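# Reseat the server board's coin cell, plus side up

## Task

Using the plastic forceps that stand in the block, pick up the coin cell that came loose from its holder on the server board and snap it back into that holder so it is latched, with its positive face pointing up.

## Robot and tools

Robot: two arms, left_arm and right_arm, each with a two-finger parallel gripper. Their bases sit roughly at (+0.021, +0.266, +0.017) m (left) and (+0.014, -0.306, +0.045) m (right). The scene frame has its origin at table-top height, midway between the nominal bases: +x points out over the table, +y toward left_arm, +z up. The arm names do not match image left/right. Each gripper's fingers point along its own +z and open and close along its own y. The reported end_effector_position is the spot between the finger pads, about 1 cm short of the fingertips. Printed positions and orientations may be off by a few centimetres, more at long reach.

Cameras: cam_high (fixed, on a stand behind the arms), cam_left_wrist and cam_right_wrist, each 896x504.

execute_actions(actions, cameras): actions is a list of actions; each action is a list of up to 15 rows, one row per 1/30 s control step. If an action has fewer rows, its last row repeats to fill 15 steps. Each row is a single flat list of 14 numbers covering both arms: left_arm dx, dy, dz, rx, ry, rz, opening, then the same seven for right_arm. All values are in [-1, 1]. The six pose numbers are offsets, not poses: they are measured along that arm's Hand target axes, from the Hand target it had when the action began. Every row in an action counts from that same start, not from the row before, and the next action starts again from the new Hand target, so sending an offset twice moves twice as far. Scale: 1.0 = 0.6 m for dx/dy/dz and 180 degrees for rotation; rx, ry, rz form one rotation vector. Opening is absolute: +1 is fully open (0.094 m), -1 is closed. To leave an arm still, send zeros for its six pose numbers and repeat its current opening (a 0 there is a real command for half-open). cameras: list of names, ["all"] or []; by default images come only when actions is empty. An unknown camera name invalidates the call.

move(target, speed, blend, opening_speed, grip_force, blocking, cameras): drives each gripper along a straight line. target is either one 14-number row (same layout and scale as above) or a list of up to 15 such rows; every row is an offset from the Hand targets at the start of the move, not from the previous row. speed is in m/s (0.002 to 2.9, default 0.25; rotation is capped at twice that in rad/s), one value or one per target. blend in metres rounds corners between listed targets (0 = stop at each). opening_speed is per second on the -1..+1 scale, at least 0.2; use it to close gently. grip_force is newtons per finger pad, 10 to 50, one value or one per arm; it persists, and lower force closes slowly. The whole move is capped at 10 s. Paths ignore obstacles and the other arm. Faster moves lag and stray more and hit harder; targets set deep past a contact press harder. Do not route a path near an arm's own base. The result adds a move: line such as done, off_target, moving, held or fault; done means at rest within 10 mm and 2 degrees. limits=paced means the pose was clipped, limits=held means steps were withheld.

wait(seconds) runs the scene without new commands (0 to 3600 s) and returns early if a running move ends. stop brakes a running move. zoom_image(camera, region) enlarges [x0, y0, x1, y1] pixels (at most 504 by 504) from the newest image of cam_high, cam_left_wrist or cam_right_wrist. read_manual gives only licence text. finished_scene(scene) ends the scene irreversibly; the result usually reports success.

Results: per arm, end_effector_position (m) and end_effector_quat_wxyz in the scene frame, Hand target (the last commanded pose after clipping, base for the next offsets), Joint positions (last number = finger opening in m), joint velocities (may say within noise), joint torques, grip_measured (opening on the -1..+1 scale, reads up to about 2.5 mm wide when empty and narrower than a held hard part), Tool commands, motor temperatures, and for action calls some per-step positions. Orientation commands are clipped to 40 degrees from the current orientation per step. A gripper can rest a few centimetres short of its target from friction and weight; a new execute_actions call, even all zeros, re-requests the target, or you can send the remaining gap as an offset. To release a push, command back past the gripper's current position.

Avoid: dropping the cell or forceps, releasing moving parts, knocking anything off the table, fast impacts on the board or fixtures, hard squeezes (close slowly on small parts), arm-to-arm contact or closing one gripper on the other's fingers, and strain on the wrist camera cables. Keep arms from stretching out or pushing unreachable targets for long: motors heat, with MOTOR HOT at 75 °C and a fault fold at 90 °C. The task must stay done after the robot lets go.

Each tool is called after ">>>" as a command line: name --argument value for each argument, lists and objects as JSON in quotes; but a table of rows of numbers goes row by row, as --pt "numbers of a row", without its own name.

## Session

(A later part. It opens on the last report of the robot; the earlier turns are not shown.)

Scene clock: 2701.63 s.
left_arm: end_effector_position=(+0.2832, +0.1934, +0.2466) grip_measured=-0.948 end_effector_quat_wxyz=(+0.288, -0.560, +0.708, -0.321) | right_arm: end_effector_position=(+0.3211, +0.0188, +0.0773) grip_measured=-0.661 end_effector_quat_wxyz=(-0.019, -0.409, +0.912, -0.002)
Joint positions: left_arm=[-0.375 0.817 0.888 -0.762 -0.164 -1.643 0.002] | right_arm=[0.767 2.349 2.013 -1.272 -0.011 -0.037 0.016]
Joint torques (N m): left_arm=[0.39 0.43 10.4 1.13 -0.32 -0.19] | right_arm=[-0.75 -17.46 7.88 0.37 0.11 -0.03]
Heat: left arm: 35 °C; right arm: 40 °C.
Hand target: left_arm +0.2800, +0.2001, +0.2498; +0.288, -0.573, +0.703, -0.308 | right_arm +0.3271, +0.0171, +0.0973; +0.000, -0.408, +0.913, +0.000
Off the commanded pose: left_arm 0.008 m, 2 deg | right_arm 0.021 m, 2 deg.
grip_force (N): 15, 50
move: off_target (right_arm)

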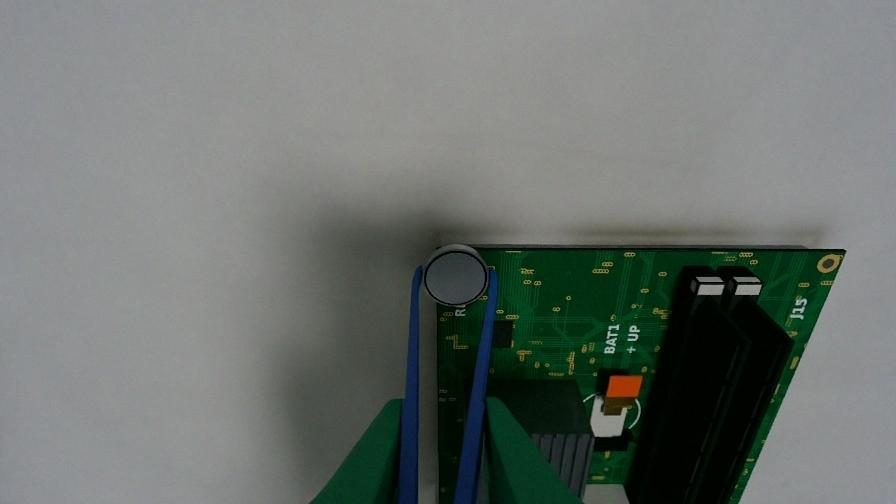

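>>> move --target '[0, 0, 0, 0, 0, 0, -0.95, 0, 0, -0.015, 0, 0, 0, -0.66]' --speed 0.04 --cameras '["cam_right_wrist"]'

>>> zoom_image --camera "cam_right_wrist" --region '[380, 220, 520, 340]'

Scene clock: 2717.63 s.
left_arm: end_effector_position=(+0.2832, +0.1934, +0.2466) grip_measured=-0.948 end_effector_quat_wxyz=(+0.288, -0.560, +0.708, -0.321) | right_arm: end_effector_position=(+0.3186, +0.0162, +0.0840) grip_measured=-0.661 end_effector_quat_wxyz=(-0.025, -0.409, +0.912, -0.004)
Joint positions: left_arm=[-0.375 0.817 0.888 -0.762 -0.164 -1.643 0.002] | right_arm=[0.767 2.344 2.03 -1.306 -0.011 -0.037 0.016]
Joint torques (N m): left_arm=[0.42 0.43 10.43 1.13 -0.31 -0.18] | right_arm=[-0.76 -17.16 9.36 0.37 0.11 -0.03]
Motor temperatures (°C): left_arm=[21 26 35 31 22 22 23] | right_arm=[24 47 27 22 23 22 23]
Heat: left arm: 35 °C; right arm: 47 °C.
Hand target: left_arm +0.2800, +0.2001, +0.2498; +0.288, -0.573, +0.703, -0.308 | right_arm +0.3271, +0.0171, +0.1062; +0.000, -0.408, +0.913, +0.000
Off the commanded pose: left_arm 0.008 m, 2 deg | right_arm 0.024 m, 3 deg.
grip_force (N): 15, 50
move: off_target (right_arm)

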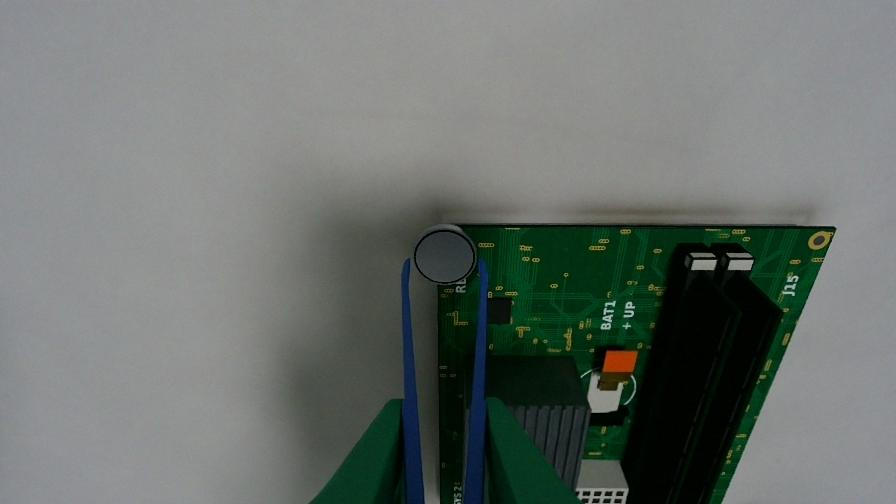

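Scaled by 3.600 from the camera's image (finer frame: 1280x720).

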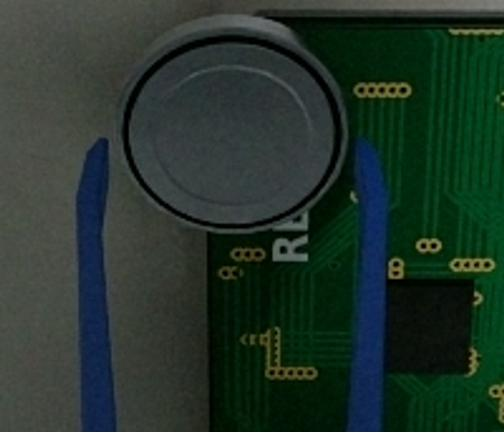

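>>> move --target '[0, 0, 0, 0, 0, 0, -0.95, 0.003, 0, 0.0200, 0, 0, 0, -0.66]' --speed 0.04 --cameras '["cam_right_wrist"]'

>>> zoom_image --camera "cam_right_wrist" --region '[380, 220, 520, 340]'

Scene clock: 2744.33 s.
left_arm: end_effector_position=(+0.2832, +0.1934, +0.2466) grip_measured=-0.948 end_effector_quat_wxyz=(+0.288, -0.560, +0.708, -0.321) | right_arm: end_effector_position=(+0.3196, +0.0172, +0.0807) grip_measured=-0.661 end_effector_quat_wxyz=(-0.021, -0.409, +0.912, -0.003)
Joint positions: left_arm=[-0.375 0.817 0.888 -0.762 -0.164 -1.643 0.002] | right_arm=[0.767 2.342 2.014 -1.284 -0.011 -0.037 0.016]
Joint torques (N m): left_arm=[0.4 0.4 10.41 1.13 -0.31 -0.18] | right_arm=[-0.77 -17.33 5.81 0.64 0.1 -0.03]
Heat: left arm: 36 °C; right arm: 51 °C.
Hand target: left_arm +0.2800, +0.2001, +0.2498; +0.288, -0.573, +0.703, -0.308 | right_arm +0.3259, +0.0158, +0.0942; +0.000, -0.408, +0.913, +0.000
Off the commanded pose: left_arm 0.008 m, 2 deg | right_arm 0.015 m, 2 deg.
grip_force (N): 15, 50
move: off_target (right_arm)

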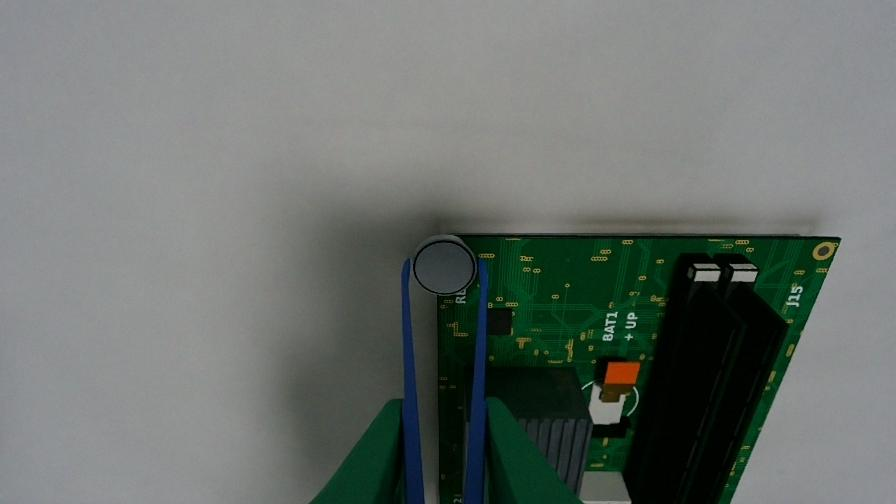

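Scaled by 3.600 from the camera's image (finer frame: 1280x720).

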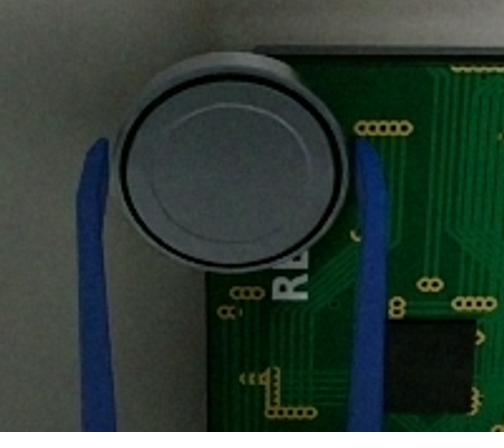

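>>> move --target '[0, 0, 0, 0, 0, 0, -0.95, 0, 0, 0, 0, 0, 0, -0.70]' --speed 0.04 --opening_speed 0.2 --cameras '["cam_right_wrist"]'

>>> zoom_image --camera "cam_right_wrist" --region '[380, 220, 520, 340]'

Scene clock: 2755.77 s.
left_arm: end_effector_position=(+0.2832, +0.1934, +0.2466) grip_measured=-0.948 end_effector_quat_wxyz=(+0.288, -0.560, +0.708, -0.321) | right_arm: end_effector_position=(+0.3197, +0.0173, +0.0807) grip_measured=-0.697 end_effector_quat_wxyz=(-0.021, -0.409, +0.912, -0.003)
Joint positions: left_arm=[-0.375 0.817 0.888 -0.762 -0.164 -1.643 0.002] | right_arm=[0.767 2.342 2.014 -1.283 -0.011 -0.037 0.014]
Joint torques (N m): left_arm=[0.4 0.44 10.39 1.13 -0.32 -0.17] | right_arm=[-0.76 -17.32 5.78 0.62 0.1 -0.03]
Heat: left arm: 36 °C; right arm: 51 °C.
Hand target: left_arm +0.2800, +0.2001, +0.2498; +0.288, -0.573, +0.703, -0.308 | right_arm +0.3258, +0.0157, +0.0942; +0.000, -0.408, +0.913, +0.000
Off the commanded pose: left_arm 0.008 m, 2 deg | right_arm 0.015 m, 2 deg.
grip_force (N): 15, 50
move: done

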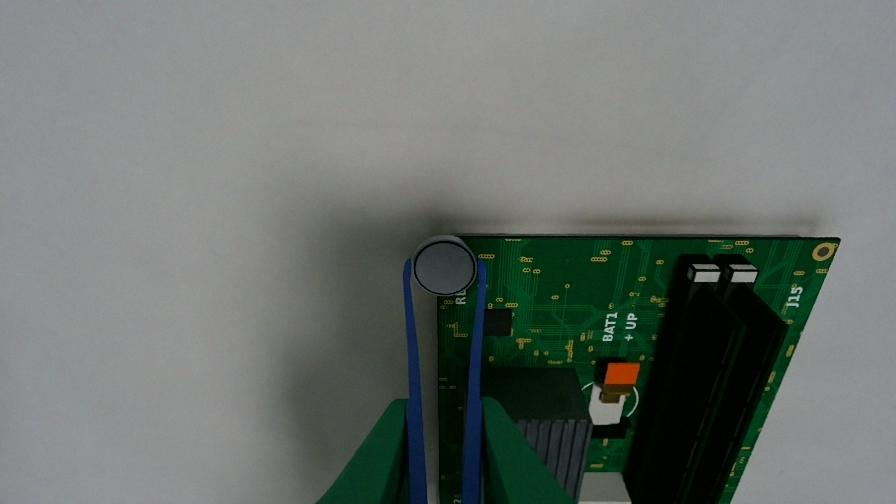

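Scaled by 3.600 from the camera's image (finer frame: 1280x720).

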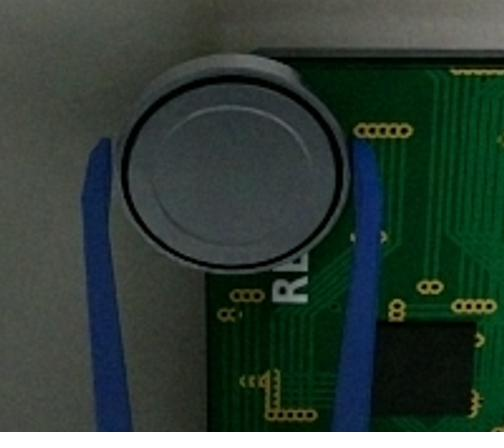

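>>> move --target '[0, 0, 0, 0, 0, 0, -0.95, 0, 0, 0, 0, 0, 0, -0.722]' --speed 0.04 --opening_speed 0.2 --cameras '["cam_right_wrist"]'

>>> zoom_image --camera "cam_right_wrist" --region '[380, 220, 520, 340]'

Scene clock: 2774.77 s.
left_arm: end_effector_position=(+0.2832, +0.1934, +0.2466) grip_measured=-0.948 end_effector_quat_wxyz=(+0.288, -0.560, +0.708, -0.321) | right_arm: end_effector_position=(+0.3198, +0.0174, +0.0807) grip_measured=-0.719 end_effector_quat_wxyz=(-0.020, -0.409, +0.912, -0.002)
Joint positions: left_arm=[-0.375 0.817 0.888 -0.762 -0.164 -1.643 0.002] | right_arm=[0.767 2.342 2.014 -1.283 -0.011 -0.037 0.013]
Joint torques (N m): left_arm=[0.4 0.43 10.43 1.13 -0.31 -0.19] | right_arm=[-0.77 -17.35 5.79 0.63 0.1 -0.03]
Heat: left arm: 36 °C; right arm: 51 °C.
Hand target: left_arm +0.2800, +0.2001, +0.2498; +0.288, -0.573, +0.703, -0.308 | right_arm +0.3259, +0.0158, +0.0942; +0.000, -0.408, +0.913, +0.000
Off the commanded pose: left_arm 0.008 m, 2 deg | right_arm 0.015 m, 2 deg.
grip_force (N): 15, 50
move: done

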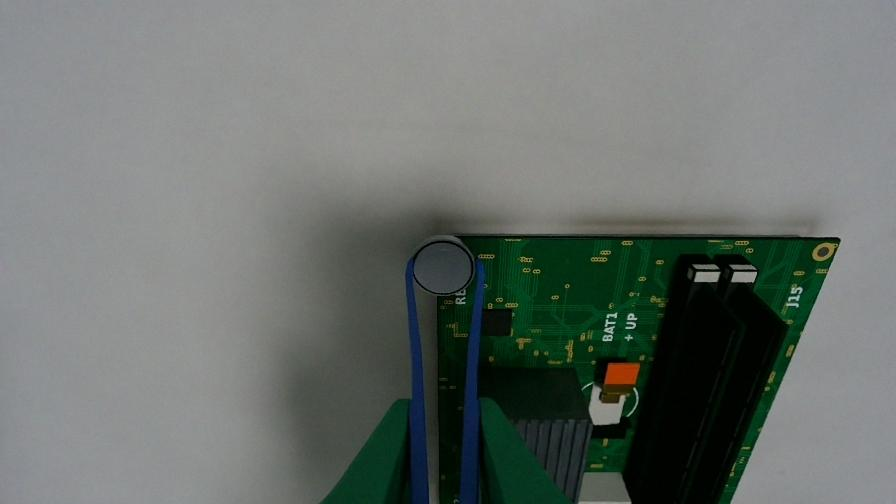

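Scaled by 3.600 from the camera's image (finer frame: 1280x720).

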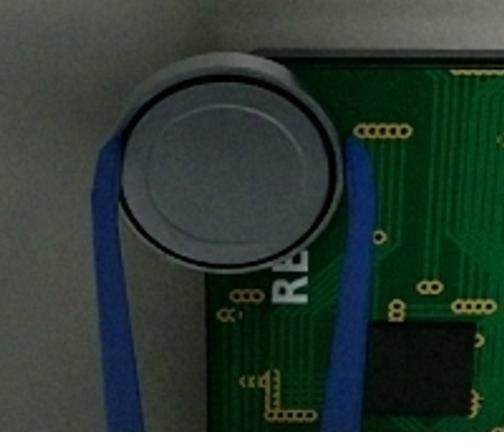

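>>> move --pt "0 0 0 0 0 0 -0.95 0 0 0 0 0 0 -0.732" --pt "0 0 0 0 0 0 -0.95 0 0 -0.04 0 0 0 -0.732" --speed 0.04 --opening_speed 0.2 --cameras '["cam_right_wrist"]'

>>> zoom_image --camera "cam_right_wrist" --region '[380, 220, 520, 340]'

Scene clock: 2791.60 s.
left_arm: end_effector_position=(+0.2832, +0.1934, +0.2466) grip_measured=-0.948 end_effector_quat_wxyz=(+0.288, -0.560, +0.708, -0.321) | right_arm: end_effector_position=(+0.3180, +0.0156, +0.0975) grip_measured=-0.730 end_effector_quat_wxyz=(-0.023, -0.409, +0.912, -0.004)
Joint positions: left_arm=[-0.375 0.817 0.888 -0.762 -0.164 -1.643 0.002] | right_arm=[0.767 2.331 2.063 -1.348 -0.011 -0.037 0.013]
Joint torques (N m): left_arm=[0.38 0.4 10.4 1.14 -0.31 -0.18] | right_arm=[-0.79 -16.75 9.37 0.35 0.11 -0.03]
Heat: left arm: 36 °C; right arm: 51 °C.
Hand target: left_arm +0.2800, +0.2001, +0.2498; +0.288, -0.573, +0.703, -0.308 | right_arm +0.3258, +0.0157, +0.1182; +0.000, -0.408, +0.913, +0.000
Off the commanded pose: left_arm 0.008 m, 2 deg | right_arm 0.022 m, 3 deg.
grip_force (N): 15, 50
move: off_target (right_arm)

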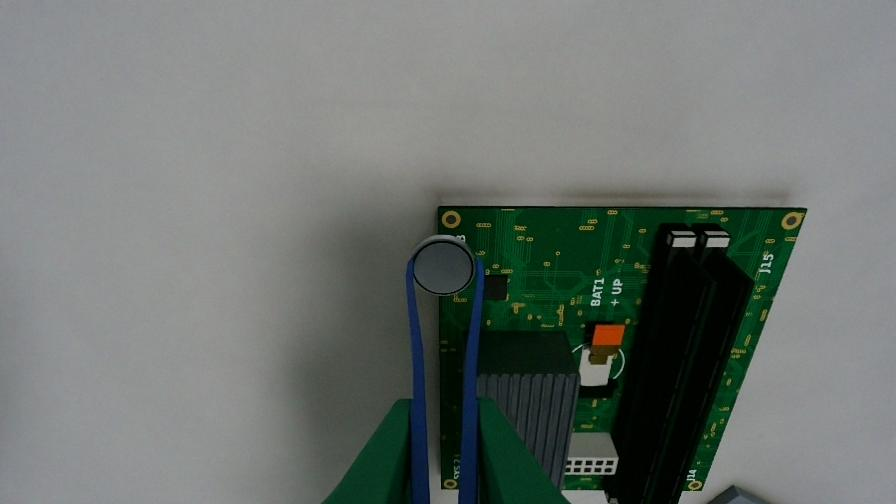

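Scaled by 3.600 from the camera's image (finer frame: 1280x720).

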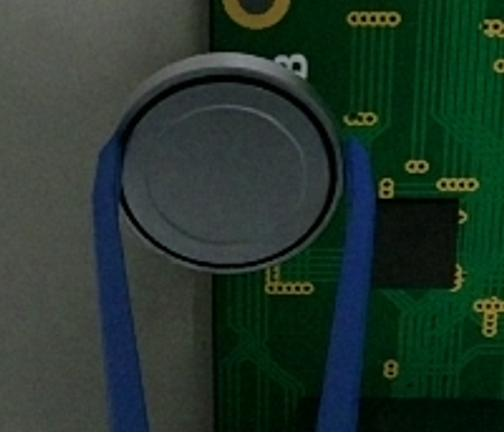

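>>> move --pt "0 0 0 0 0 0 -0.95 0 0 -0.0833 0 0 0 -0.732" --pt "0 0 0 0 0 0 -0.95 0.1964 -0.0297 -0.0833 0 0 0 -0.732" --speed 0.1 --blend '[0.01, 0]' --cameras '["cam_right_wrist"]'

>>> zoom_image --camera "cam_right_wrist" --region '[340, 160, 580, 360]'

Scene clock: 2812.67 s.
left_arm: end_effector_position=(+0.2832, +0.1934, +0.2466) grip_measured=-0.948 end_effector_quat_wxyz=(+0.288, -0.560, +0.708, -0.321) | right_arm: end_effector_position=(+0.2576, -0.0811, +0.1619) grip_measured=-0.730 end_effector_quat_wxyz=(-0.017, -0.408, +0.913, +0.000)
Joint positions: left_arm=[-0.375 0.817 0.888 -0.762 -0.164 -1.643 0.002] | right_arm=[0.697 1.829 1.563 -1.336 -0.01 -0.106 0.013]
Joint torques (N m): left_arm=[0.42 0.42 10.39 1.14 -0.32 -0.18] | right_arm=[-0.66 -11.92 5.83 0.62 0.1 -0.03]
Motor temperatures (°C): left_arm=[21 26 37 29 22 22 23] | right_arm=[24 53 27 22 23 22 23]
Heat: left arm: 37 °C; right arm: 53 °C.
Hand target: left_arm +0.2800, +0.2001, +0.2498; +0.288, -0.573, +0.703, -0.308 | right_arm +0.2605, -0.0839, +0.1682; +0.000, -0.408, +0.913, +0.000
Off the commanded pose: left_arm 0.008 m, 2 deg | right_arm 0.007 m, 2 deg.
grip_force (N): 15, 50
move: done

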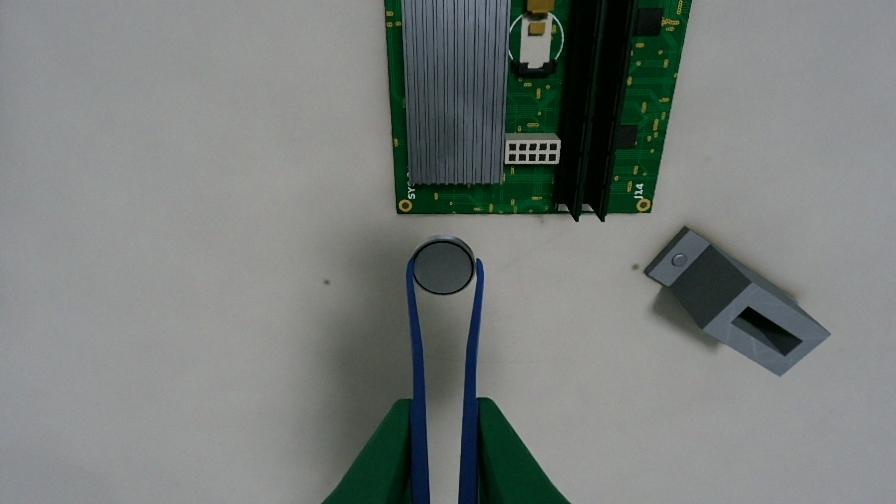

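Scaled by 2.100 from the camera's image (finer frame: 1280x720).

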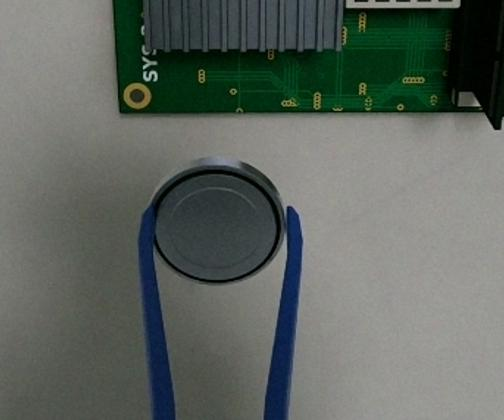

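>>> move --target '[0, 0, 0, 0, 0, 0, -0.95, -0.004, 0, 0.0833, 0, 0, 0, -0.732]' --speed 0.1 --cameras '["cam_right_wrist"]'

>>> zoom_image --camera "cam_right_wrist" --region '[360, 180, 540, 320]'

Scene clock: 2844.07 s.
left_arm: end_effector_position=(+0.2832, +0.1934, +0.2466) grip_measured=-0.948 end_effector_quat_wxyz=(+0.288, -0.560, +0.708, -0.321) | right_arm: end_effector_position=(+0.2597, -0.0792, +0.1214) grip_measured=-0.730 end_effector_quat_wxyz=(-0.002, -0.408, +0.913, +0.005)
Joint positions: left_arm=[-0.375 0.817 0.888 -0.762 -0.164 -1.643 0.002] | right_arm=[0.697 1.827 1.4 -1.144 -0.01 -0.106 0.013]
Joint torques (N m): left_arm=[0.38 0.4 10.37 1.13 -0.32 -0.18] | right_arm=[-0.59 -9.17 5.81 0.72 0.09 -0.03]
Motor temperatures (°C): left_arm=[21 26 37 28 22 22 23] | right_arm=[24 44 26 22 23 22 23]
Heat: left arm: 37 °C; right arm: 44 °C.
Hand target: left_arm +0.2800, +0.2001, +0.2498; +0.288, -0.573, +0.703, -0.308 | right_arm +0.2621, -0.0821, +0.1181; +0.000, -0.408, +0.913, +0.000
Off the commanded pose: left_arm 0.008 m, 2 deg | right_arm 0.005 m, 1 deg.
grip_force (N): 15, 50
move: done

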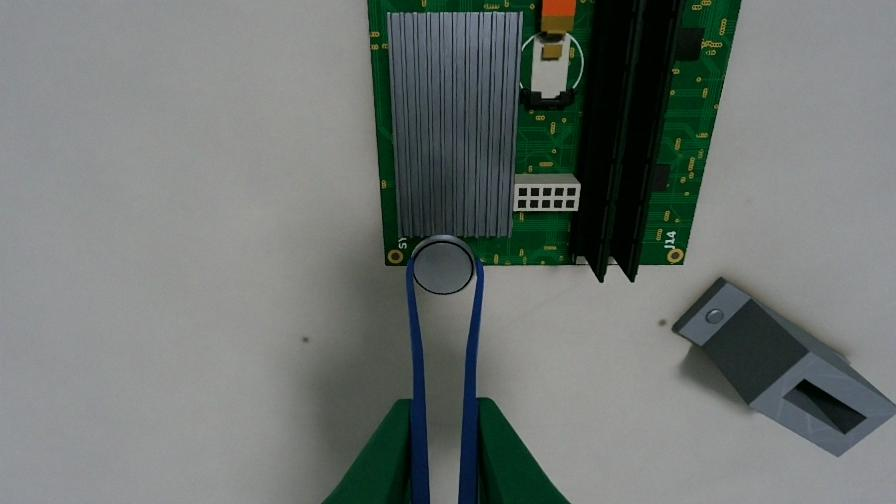

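Scaled by 2.800 from the camera's image (finer frame: 1280x720).

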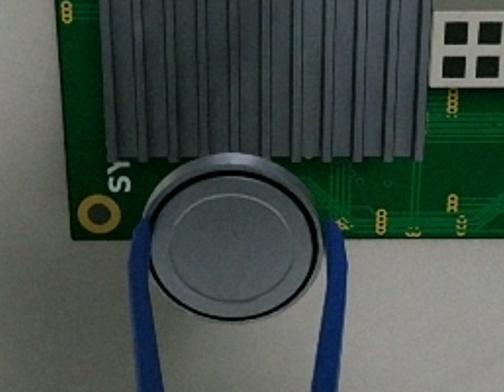

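>>> move --target '[0, 0, 0, 0, 0, 0, -0.95, 0.0035, 0, 0.0200, 0, 0, 0, -0.732]' --speed 0.08 --cameras '["cam_right_wrist"]'

>>> zoom_image --camera "cam_right_wrist" --region '[360, 180, 540, 320]'

Scene clock: 2856.57 s.
left_arm: end_effector_position=(+0.2832, +0.1934, +0.2466) grip_measured=-0.948 end_effector_quat_wxyz=(+0.288, -0.560, +0.708, -0.321) | right_arm: end_effector_position=(+0.2583, -0.0804, +0.1101) grip_measured=-0.730 end_effector_quat_wxyz=(-0.001, -0.408, +0.913, +0.005)
Joint positions: left_arm=[-0.375 0.817 0.888 -0.762 -0.164 -1.643 0.002] | right_arm=[0.697 1.827 1.354 -1.096 -0.01 -0.106 0.013]
Joint torques (N m): left_arm=[0.42 0.43 10.37 1.13 -0.31 -0.18] | right_arm=[-0.68 -8.94 5.76 0.72 0.09 -0.03]
Heat: left arm: 37 °C; right arm: 44 °C.
Hand target: left_arm +0.2800, +0.2001, +0.2498; +0.288, -0.573, +0.703, -0.308 | right_arm +0.2607, -0.0837, +0.1062; +0.000, -0.408, +0.913, +0.000
Off the commanded pose: left_arm 0.008 m, 2 deg | right_arm 0.006 m, 1 deg.
grip_force (N): 15, 50
move: done

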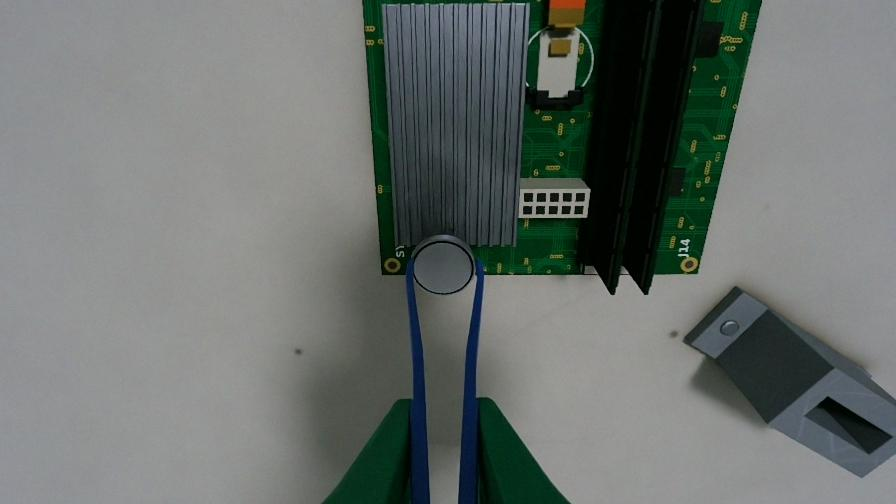

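Scaled by 2.800 from the camera's image (finer frame: 1280x720).

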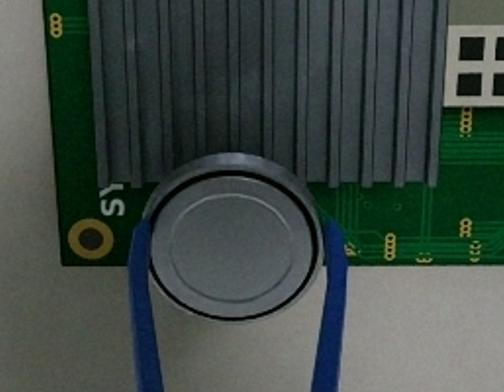

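>>> move --target '[0, 0, 0, 0, 0, 0, -0.95, 0, 0, 0.0245, 0, 0, 0, -0.732]' --speed 0.03 --cameras '["cam_right_wrist"]'

>>> zoom_image --camera "cam_right_wrist" --region '[360, 180, 540, 320]'

Scene clock: 2867.60 s.
left_arm: end_effector_position=(+0.2832, +0.1934, +0.2466) grip_measured=-0.948 end_effector_quat_wxyz=(+0.288, -0.560, +0.708, -0.321) | right_arm: end_effector_position=(+0.2592, -0.0797, +0.1001) grip_measured=-0.730 end_effector_quat_wxyz=(+0.006, -0.408, +0.913, +0.007)
Joint positions: left_arm=[-0.375 0.817 0.888 -0.762 -0.164 -1.643 0.002] | right_arm=[0.697 1.827 1.313 -1.04 -0.01 -0.106 0.013]
Joint torques (N m): left_arm=[0.42 0.42 10.39 1.14 -0.32 -0.18] | right_arm=[-0.68 -7.69 5.72 0.75 0.09 -0.04]
Heat: left arm: 37 °C; right arm: 43 °C.
Hand target: left_arm +0.2800, +0.2001, +0.2498; +0.288, -0.573, +0.703, -0.308 | right_arm +0.2608, -0.0836, +0.0915; +0.000, -0.408, +0.913, +0.000
Off the commanded pose: left_arm 0.008 m, 2 deg | right_arm 0.010 m, 1 deg.
grip_force (N): 15, 50
move: done

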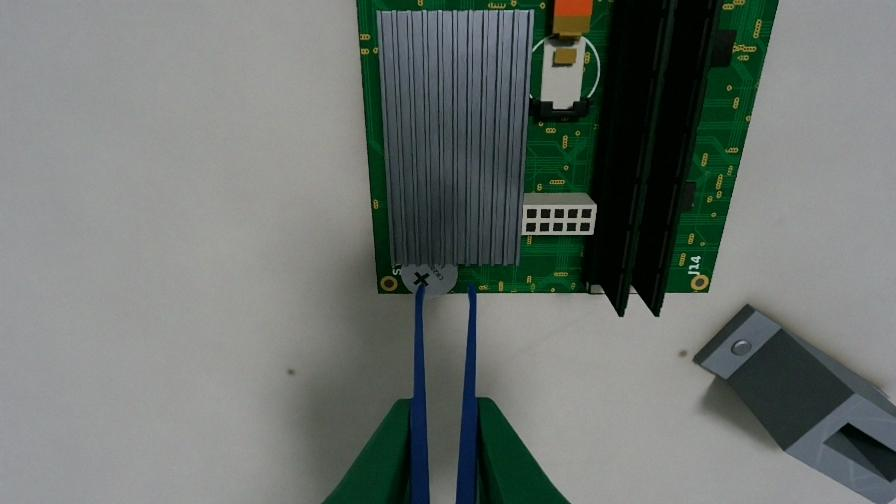

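Scaled by 2.800 from the camera's image (finer frame: 1280x720).

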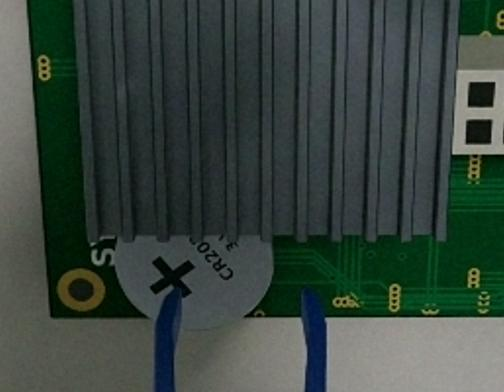

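>>> move --target '[0, 0, 0, 0, 0, 0, -0.95, 0.0065, 0.0167, -0.0583, 0, 0, 0, -0.66]' --speed 0.06 --opening_speed 0.2 --cameras '["cam_right_wrist"]'

>>> zoom_image --camera "cam_right_wrist" --region '[360, 180, 540, 320]'

Scene clock: 2899.00 s.
left_arm: end_effector_position=(+0.2832, +0.1934, +0.2466) grip_measured=-0.948 end_effector_quat_wxyz=(+0.288, -0.560, +0.708, -0.321) | right_arm: end_effector_position=(+0.2467, -0.0845, +0.1115) grip_measured=-0.662 end_effector_quat_wxyz=(-0.021, -0.407, +0.913, -0.002)
Joint positions: left_arm=[-0.375 0.817 0.888 -0.762 -0.164 -1.643 0.002] | right_arm=[0.712 1.824 1.354 -1.142 -0.01 -0.089 0.016]
Joint torques (N m): left_arm=[0.39 0.42 10.39 1.13 -0.31 -0.17] | right_arm=[0.69 -11.6 9.2 0.38 0.09 0.1]
Heat: left arm: 37 °C; right arm: 41 °C.
Hand target: left_arm +0.2800, +0.2001, +0.2498; +0.288, -0.573, +0.703, -0.308 | right_arm +0.2506, -0.0799, +0.1264; +0.000, -0.408, +0.913, +0.000
Off the commanded pose: left_arm 0.008 m, 2 deg | right_arm 0.016 m, 2 deg.
grip_force (N): 15, 50
move: off_target (right_arm)

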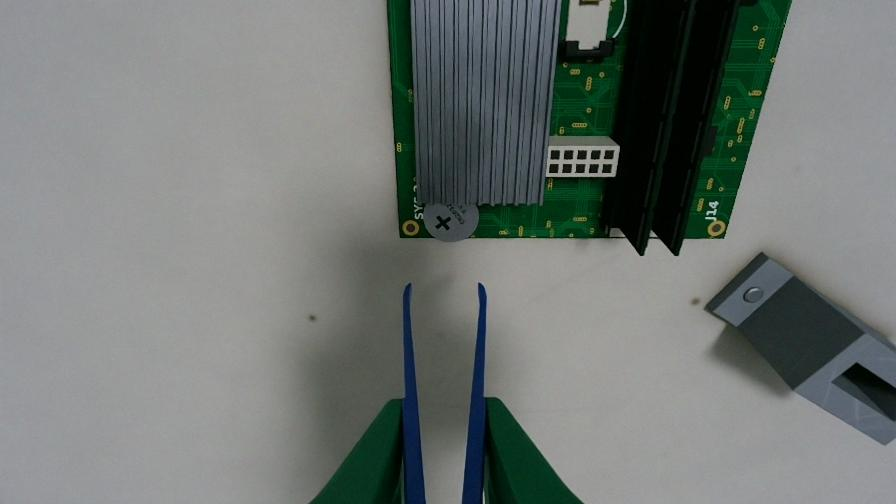

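Scaled by 2.800 from the camera's image (finer frame: 1280x720).

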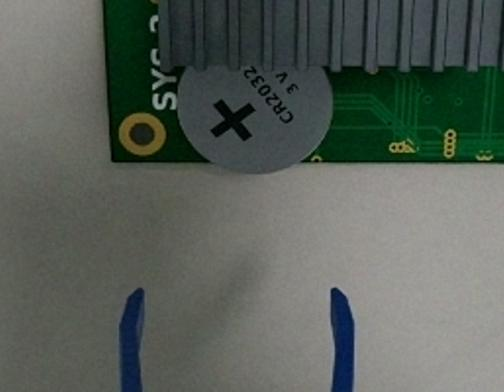

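>>> move --target '[0, 0, 0, 0, 0, 0, -0.95, -0.0133, -0.0100, 0.0333, 0, 0, 0, -0.66]' --speed 0.06 --cameras '["cam_right_wrist"]'

>>> zoom_image --camera "cam_right_wrist" --region '[360, 200, 540, 340]'

Scene clock: 2918.63 s.
left_arm: end_effector_position=(+0.2832, +0.1934, +0.2466) grip_measured=-0.948 end_effector_quat_wxyz=(+0.288, -0.560, +0.708, -0.321) | right_arm: end_effector_position=(+0.2543, -0.0774, +0.1113) grip_measured=-0.662 end_effector_quat_wxyz=(-0.001, -0.409, +0.912, +0.005)
Joint positions: left_arm=[-0.375 0.817 0.888 -0.762 -0.164 -1.643 0.002] | right_arm=[0.712 1.824 1.354 -1.1 -0.01 -0.093 0.016]
Joint torques (N m): left_arm=[0.42 0.43 10.41 1.14 -0.32 -0.18] | right_arm=[-0.83 -7.57 7.32 0.68 0.09 -0.03]
Motor temperatures (°C): left_arm=[21 25 38 28 22 22 23] | right_arm=[24 39 28 22 23 22 23]
Heat: left arm: 38 °C; right arm: 39 °C.
Hand target: left_arm +0.2800, +0.2001, +0.2498; +0.288, -0.573, +0.703, -0.308 | right_arm +0.2605, -0.0779, +0.1064; +0.000, -0.408, +0.913, +0.000
Off the commanded pose: left_arm 0.008 m, 2 deg | right_arm 0.008 m, 1 deg.
grip_force (N): 15, 50
move: done

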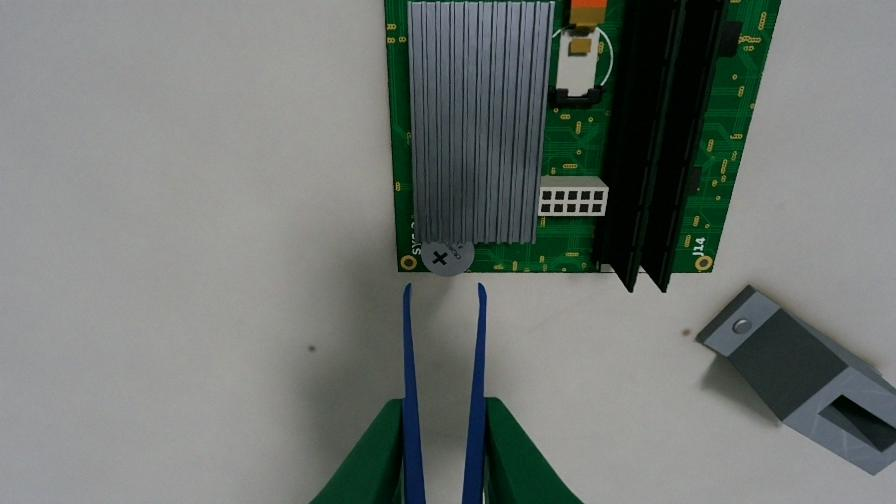

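Scaled by 2.800 from the camera's image (finer frame: 1280x720).

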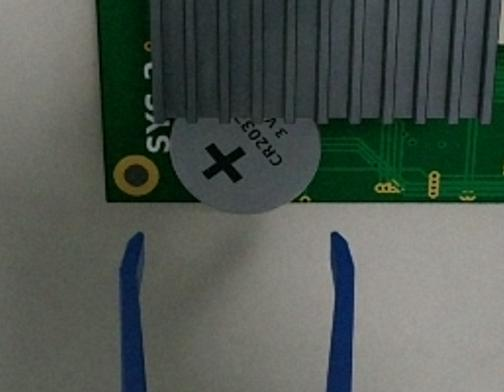

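>>> move --target '[0, 0, 0, 0, 0, 0, -0.95, 0.0020, -0.0020, 0.0367, 0, 0, 0, -0.66]' --speed 0.06 --cameras '["cam_right_wrist"]'

>>> zoom_image --camera "cam_right_wrist" --region '[360, 220, 540, 360]'

Scene clock: 2934.13 s.
left_arm: end_effector_position=(+0.2832, +0.1934, +0.2466) grip_measured=-0.948 end_effector_quat_wxyz=(+0.288, -0.560, +0.708, -0.321) | right_arm: end_effector_position=(+0.2582, -0.0753, +0.0925) grip_measured=-0.662 end_effector_quat_wxyz=(+0.005, -0.410, +0.912, +0.007)
Joint positions: left_arm=[-0.375 0.817 0.888 -0.762 -0.164 -1.643 0.002] | right_arm=[0.709 1.846 1.305 -1.016 -0.01 -0.097 0.016]
Joint torques (N m): left_arm=[0.4 0.42 10.4 1.14 -0.32 -0.18] | right_arm=[-0.88 -7.92 5.78 0.77 0.09 -0.03]
Heat: left arm: 38 °C; right arm: 38 °C.
Hand target: left_arm +0.2800, +0.2001, +0.2498; +0.288, -0.573, +0.703, -0.308 | right_arm +0.2605, -0.0797, +0.0844; +0.000, -0.408, +0.913, +0.000
Off the commanded pose: left_arm 0.008 m, 2 deg | right_arm 0.009 m, 1 deg.
grip_force (N): 15, 50
move: done

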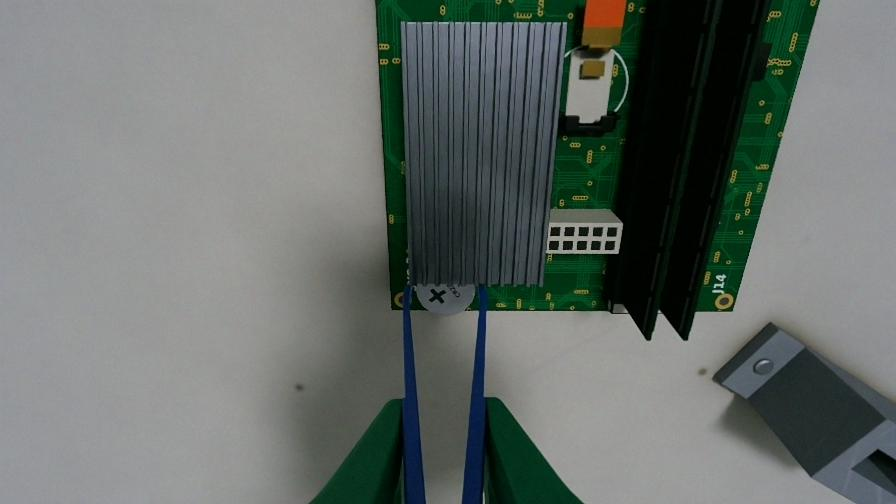

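Scaled by 2.800 from the camera's image (finer frame: 1280x720).

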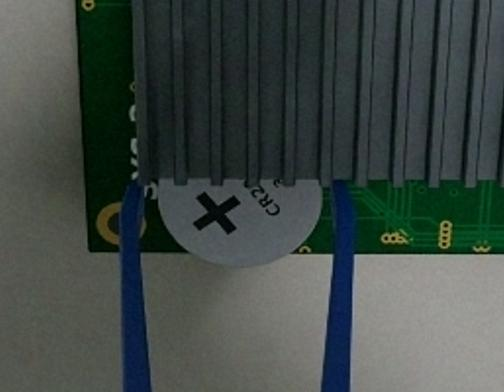

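>>> move --target '[0, 0, 0, 0, 0, 0, -0.95, 0.0115, 0, -0.005, 0, 0, 0, -0.66]' --speed 0.05 --cameras '["cam_right_wrist"]'

>>> zoom_image --camera "cam_right_wrist" --region '[360, 220, 540, 360]'

Scene clock: 2956.97 s.
left_arm: end_effector_position=(+0.2832, +0.1934, +0.2466) grip_measured=-0.948 end_effector_quat_wxyz=(+0.288, -0.560, +0.708, -0.321) | right_arm: end_effector_position=(+0.2540, -0.0808, +0.0871) grip_measured=-0.662 end_effector_quat_wxyz=(-0.005, -0.409, +0.913, +0.004)
Joint positions: left_arm=[-0.375 0.817 0.888 -0.762 -0.164 -1.643 0.002] | right_arm=[0.705 1.846 1.282 -1.014 -0.01 -0.099 0.016]
Joint torques (N m): left_arm=[0.4 0.44 10.39 1.14 -0.32 -0.19] | right_arm=[-0.66 -10.1 5.59 0.63 0.09 -0.06]
Heat: left arm: 38 °C; right arm: 37 °C.
Hand target: left_arm +0.2800, +0.2001, +0.2498; +0.288, -0.573, +0.703, -0.308 | right_arm +0.2560, -0.0848, +0.0874; +0.000, -0.408, +0.913, +0.000
Off the commanded pose: left_arm 0.008 m, 2 deg | right_arm 0.004 m, 1 deg.
grip_force (N): 15, 50
move: done

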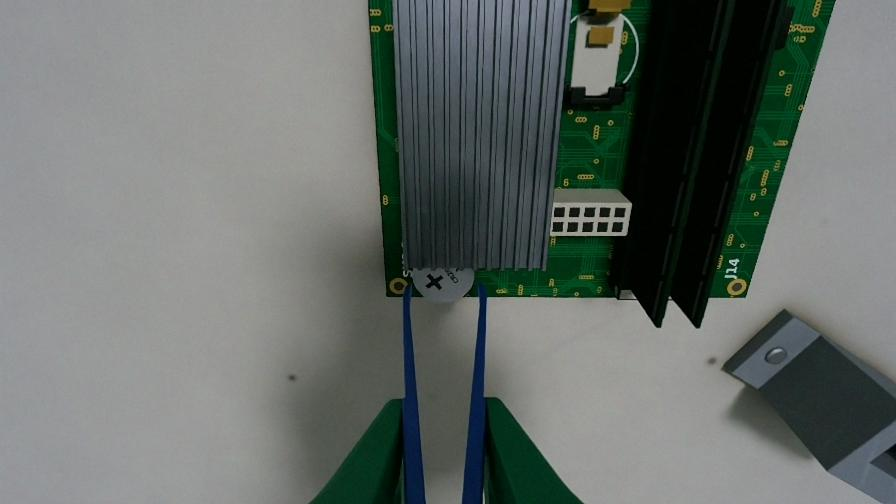

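Scaled by 2.800 from the camera's image (finer frame: 1280x720).

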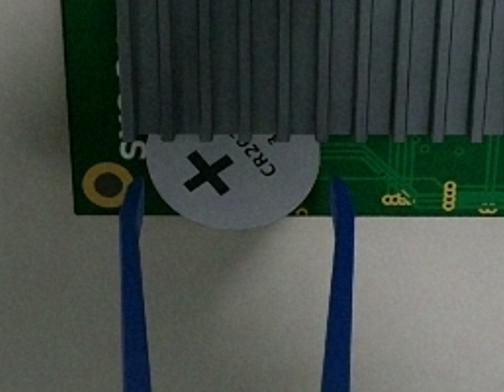

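>>> move --target '[0, 0, 0, 0, 0, 0, -0.95, 0, 0, 0.0110, 0, 0, 0, -0.66]' --speed 0.03 --cameras '["cam_right_wrist"]'

>>> zoom_image --camera "cam_right_wrist" --region '[360, 220, 540, 360]'

Scene clock: 2969.93 s.
left_arm: end_effector_position=(+0.2832, +0.1934, +0.2466) grip_measured=-0.948 end_effector_quat_wxyz=(+0.288, -0.560, +0.708, -0.321) | right_arm: end_effector_position=(+0.2534, -0.0813, +0.0831) grip_measured=-0.662 end_effector_quat_wxyz=(-0.003, -0.409, +0.913, +0.004)
Joint positions: left_arm=[-0.375 0.817 0.888 -0.762 -0.164 -1.643 0.002] | right_arm=[0.705 1.846 1.266 -0.995 -0.01 -0.099 0.016]
Joint torques (N m): left_arm=[0.39 0.43 10.4 1.13 -0.32 -0.18] | right_arm=[-0.75 -9.37 5.55 0.71 0.09 -0.04]
Heat: left arm: 38 °C; right arm: 37 °C.
Hand target: left_arm +0.2800, +0.2001, +0.2498; +0.288, -0.573, +0.703, -0.308 | right_arm +0.2560, -0.0847, +0.0809; +0.000, -0.408, +0.913, +0.000
Off the commanded pose: left_arm 0.008 m, 2 deg | right_arm 0.005 m, 1 deg.
grip_force (N): 15, 50
move: done

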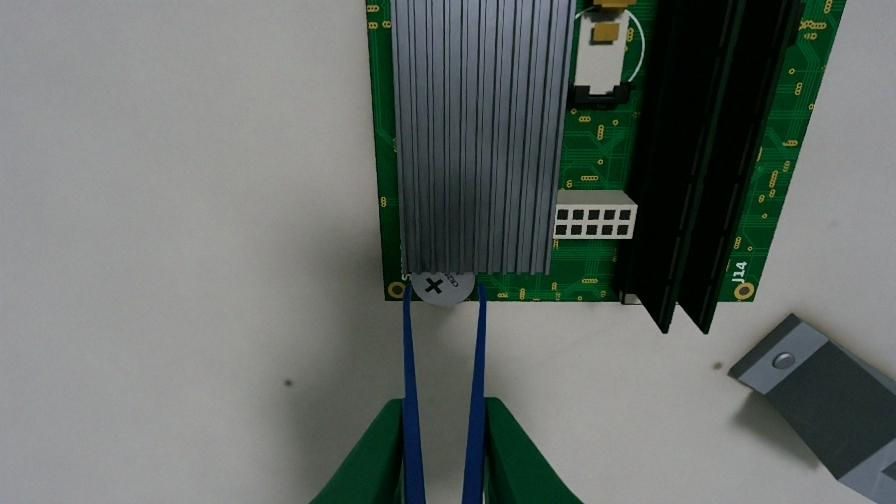

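Scaled by 2.800 from the camera's image (finer frame: 1280x720).

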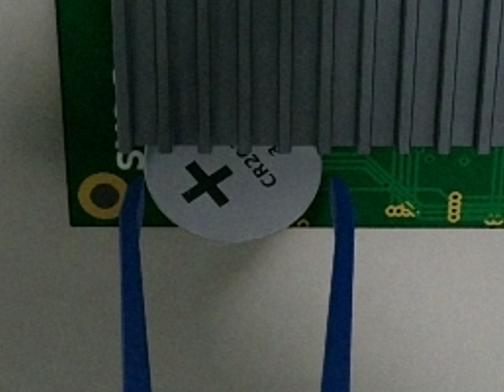

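>>> move --target '[0, 0, 0, 0, 0, 0, -0.95, 0, 0.0095, 0, 0, 0, 0, -0.66]' --speed 0.03 --cameras '["cam_right_wrist"]'

>>> zoom_image --camera "cam_right_wrist" --region '[360, 220, 540, 360]'

Scene clock: 2986.13 s.
left_arm: end_effector_position=(+0.2832, +0.1934, +0.2466) grip_measured=-0.948 end_effector_quat_wxyz=(+0.288, -0.560, +0.708, -0.321) | right_arm: end_effector_position=(+0.2536, -0.0811, +0.0831) grip_measured=-0.662 end_effector_quat_wxyz=(-0.003, -0.407, +0.914, +0.004)
Joint positions: left_arm=[-0.375 0.817 0.888 -0.762 -0.164 -1.643 0.002] | right_arm=[0.705 1.846 1.266 -0.994 -0.01 -0.094 0.016]
Joint torques (N m): left_arm=[0.42 0.4 10.39 1.14 -0.32 -0.18] | right_arm=[0.9 -9.51 5.34 0.7 0.09 0.11]
Heat: left arm: 38 °C; right arm: 37 °C.
Hand target: left_arm +0.2800, +0.2001, +0.2498; +0.288, -0.573, +0.703, -0.308 | right_arm +0.2518, -0.0810, +0.0809; +0.000, -0.408, +0.913, +0.000
Off the commanded pose: left_arm 0.008 m, 2 deg | right_arm 0.003 m, 1 deg.
grip_force (N): 15, 50
move: done

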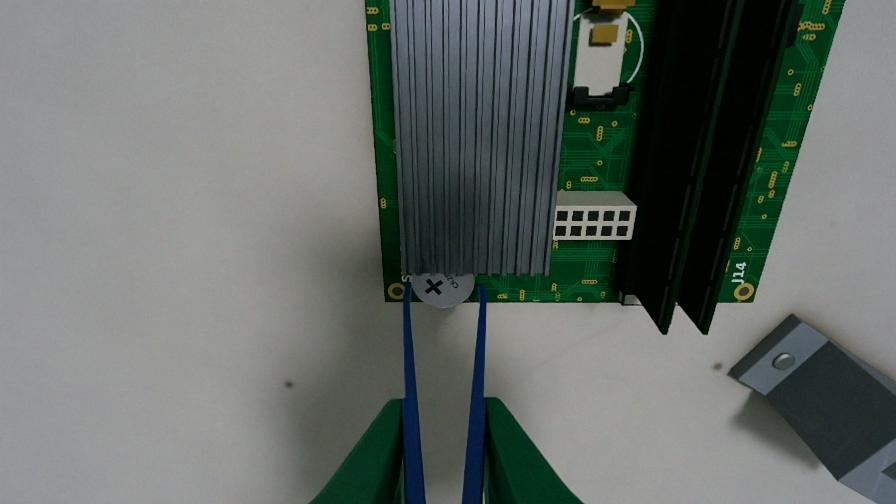

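Scaled by 2.800 from the camera's image (finer frame: 1280x720).

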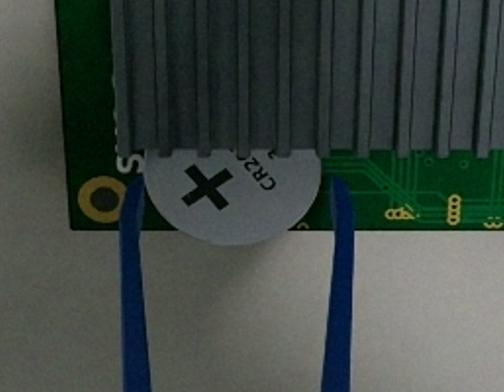

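>>> move --target '[0, 0, 0, 0, 0, 0, -0.95, 0, 0.0020, 0.0020, 0, 0, 0, -0.66]' --speed 0.03 --cameras '["cam_right_wrist"]'

>>> zoom_image --camera "cam_right_wrist" --region '[360, 220, 540, 360]'

Scene clock: 2992.23 s.
left_arm: end_effector_position=(+0.2832, +0.1934, +0.2466) grip_measured=-0.948 end_effector_quat_wxyz=(+0.288, -0.560, +0.708, -0.321) | right_arm: end_effector_position=(+0.2516, -0.0806, +0.0816) grip_measured=-0.662 end_effector_quat_wxyz=(-0.004, -0.407, +0.913, +0.004)
Joint positions: left_arm=[-0.375 0.817 0.888 -0.762 -0.164 -1.643 0.002] | right_arm=[0.711 1.846 1.259 -0.989 -0.01 -0.091 0.016]
Joint torques (N m): left_arm=[0.4 0.4 10.41 1.13 -0.31 -0.18] | right_arm=[0.75 -9.39 5.6 0.7 0.09 0.1]
Heat: left arm: 38 °C; right arm: 37 °C.
Hand target: left_arm +0.2800, +0.2001, +0.2498; +0.288, -0.573, +0.703, -0.308 | right_arm +0.2508, -0.0801, +0.0797; +0.000, -0.408, +0.913, +0.000
Off the commanded pose: left_arm 0.008 m, 2 deg | right_arm 0.002 m, 1 deg.
grip_force (N): 15, 50
move: done

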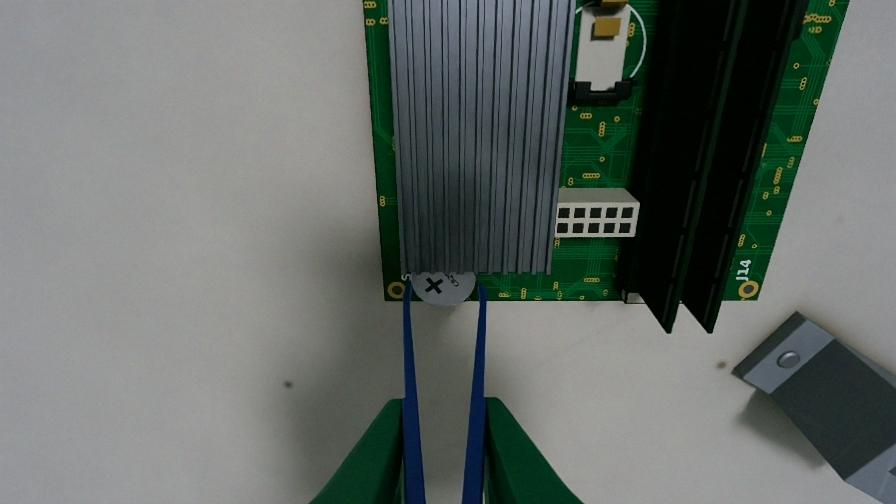

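Scaled by 2.800 from the camera's image (finer frame: 1280x720).

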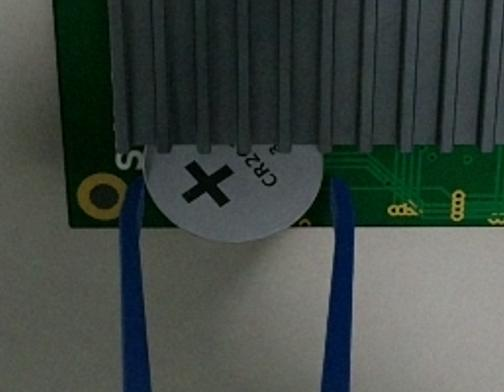

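>>> move --target '[0, 0, 0, 0, 0, 0, -0.95, -0.0055, 0, 0, 0, 0, 0, -0.66]' --speed 0.03 --cameras '["cam_right_wrist"]'

>>> zoom_image --camera "cam_right_wrist" --region '[360, 220, 540, 360]'

Scene clock: 3023.23 s.
left_arm: end_effector_position=(+0.2832, +0.1934, +0.2466) grip_measured=-0.948 end_effector_quat_wxyz=(+0.288, -0.560, +0.708, -0.321) | right_arm: end_effector_position=(+0.2517, -0.0805, +0.0816) grip_measured=-0.662 end_effector_quat_wxyz=(-0.004, -0.407, +0.914, +0.004)
Joint positions: left_arm=[-0.375 0.817 0.888 -0.762 -0.164 -1.643 0.002] | right_arm=[0.711 1.846 1.259 -0.989 -0.01 -0.089 0.016]
Joint torques (N m): left_arm=[0.43 0.43 10.37 1.14 -0.32 -0.18] | right_arm=[0.84 -8.46 6.95 0.67 0.1 0.12]
Heat: left arm: 39 °C; right arm: 37 °C.
Hand target: left_arm +0.2800, +0.2001, +0.2498; +0.288, -0.573, +0.703, -0.308 | right_arm +0.2531, -0.0776, +0.0797; +0.000, -0.408, +0.913, +0.000
Off the commanded pose: left_arm 0.008 m, 2 deg | right_arm 0.004 m, 1 deg.
grip_force (N): 15, 50
move: done

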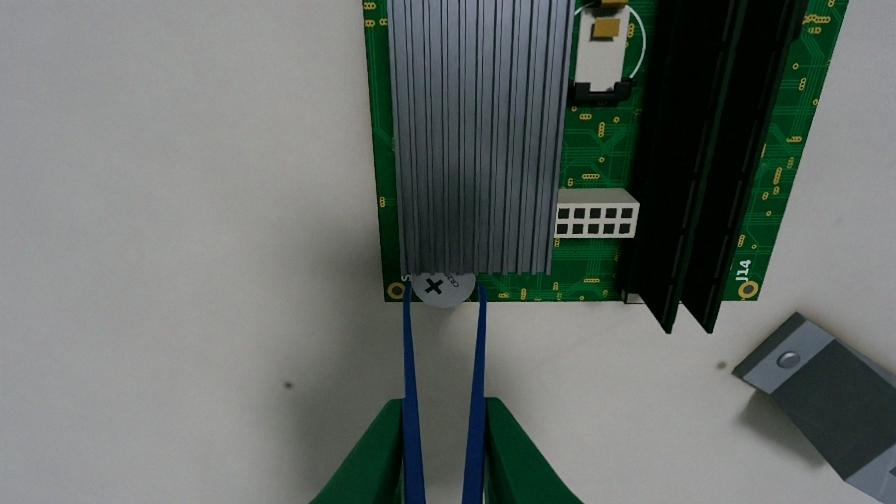

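Scaled by 2.800 from the camera's image (finer frame: 1280x720).

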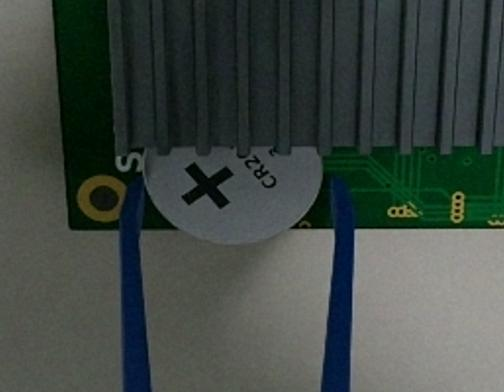

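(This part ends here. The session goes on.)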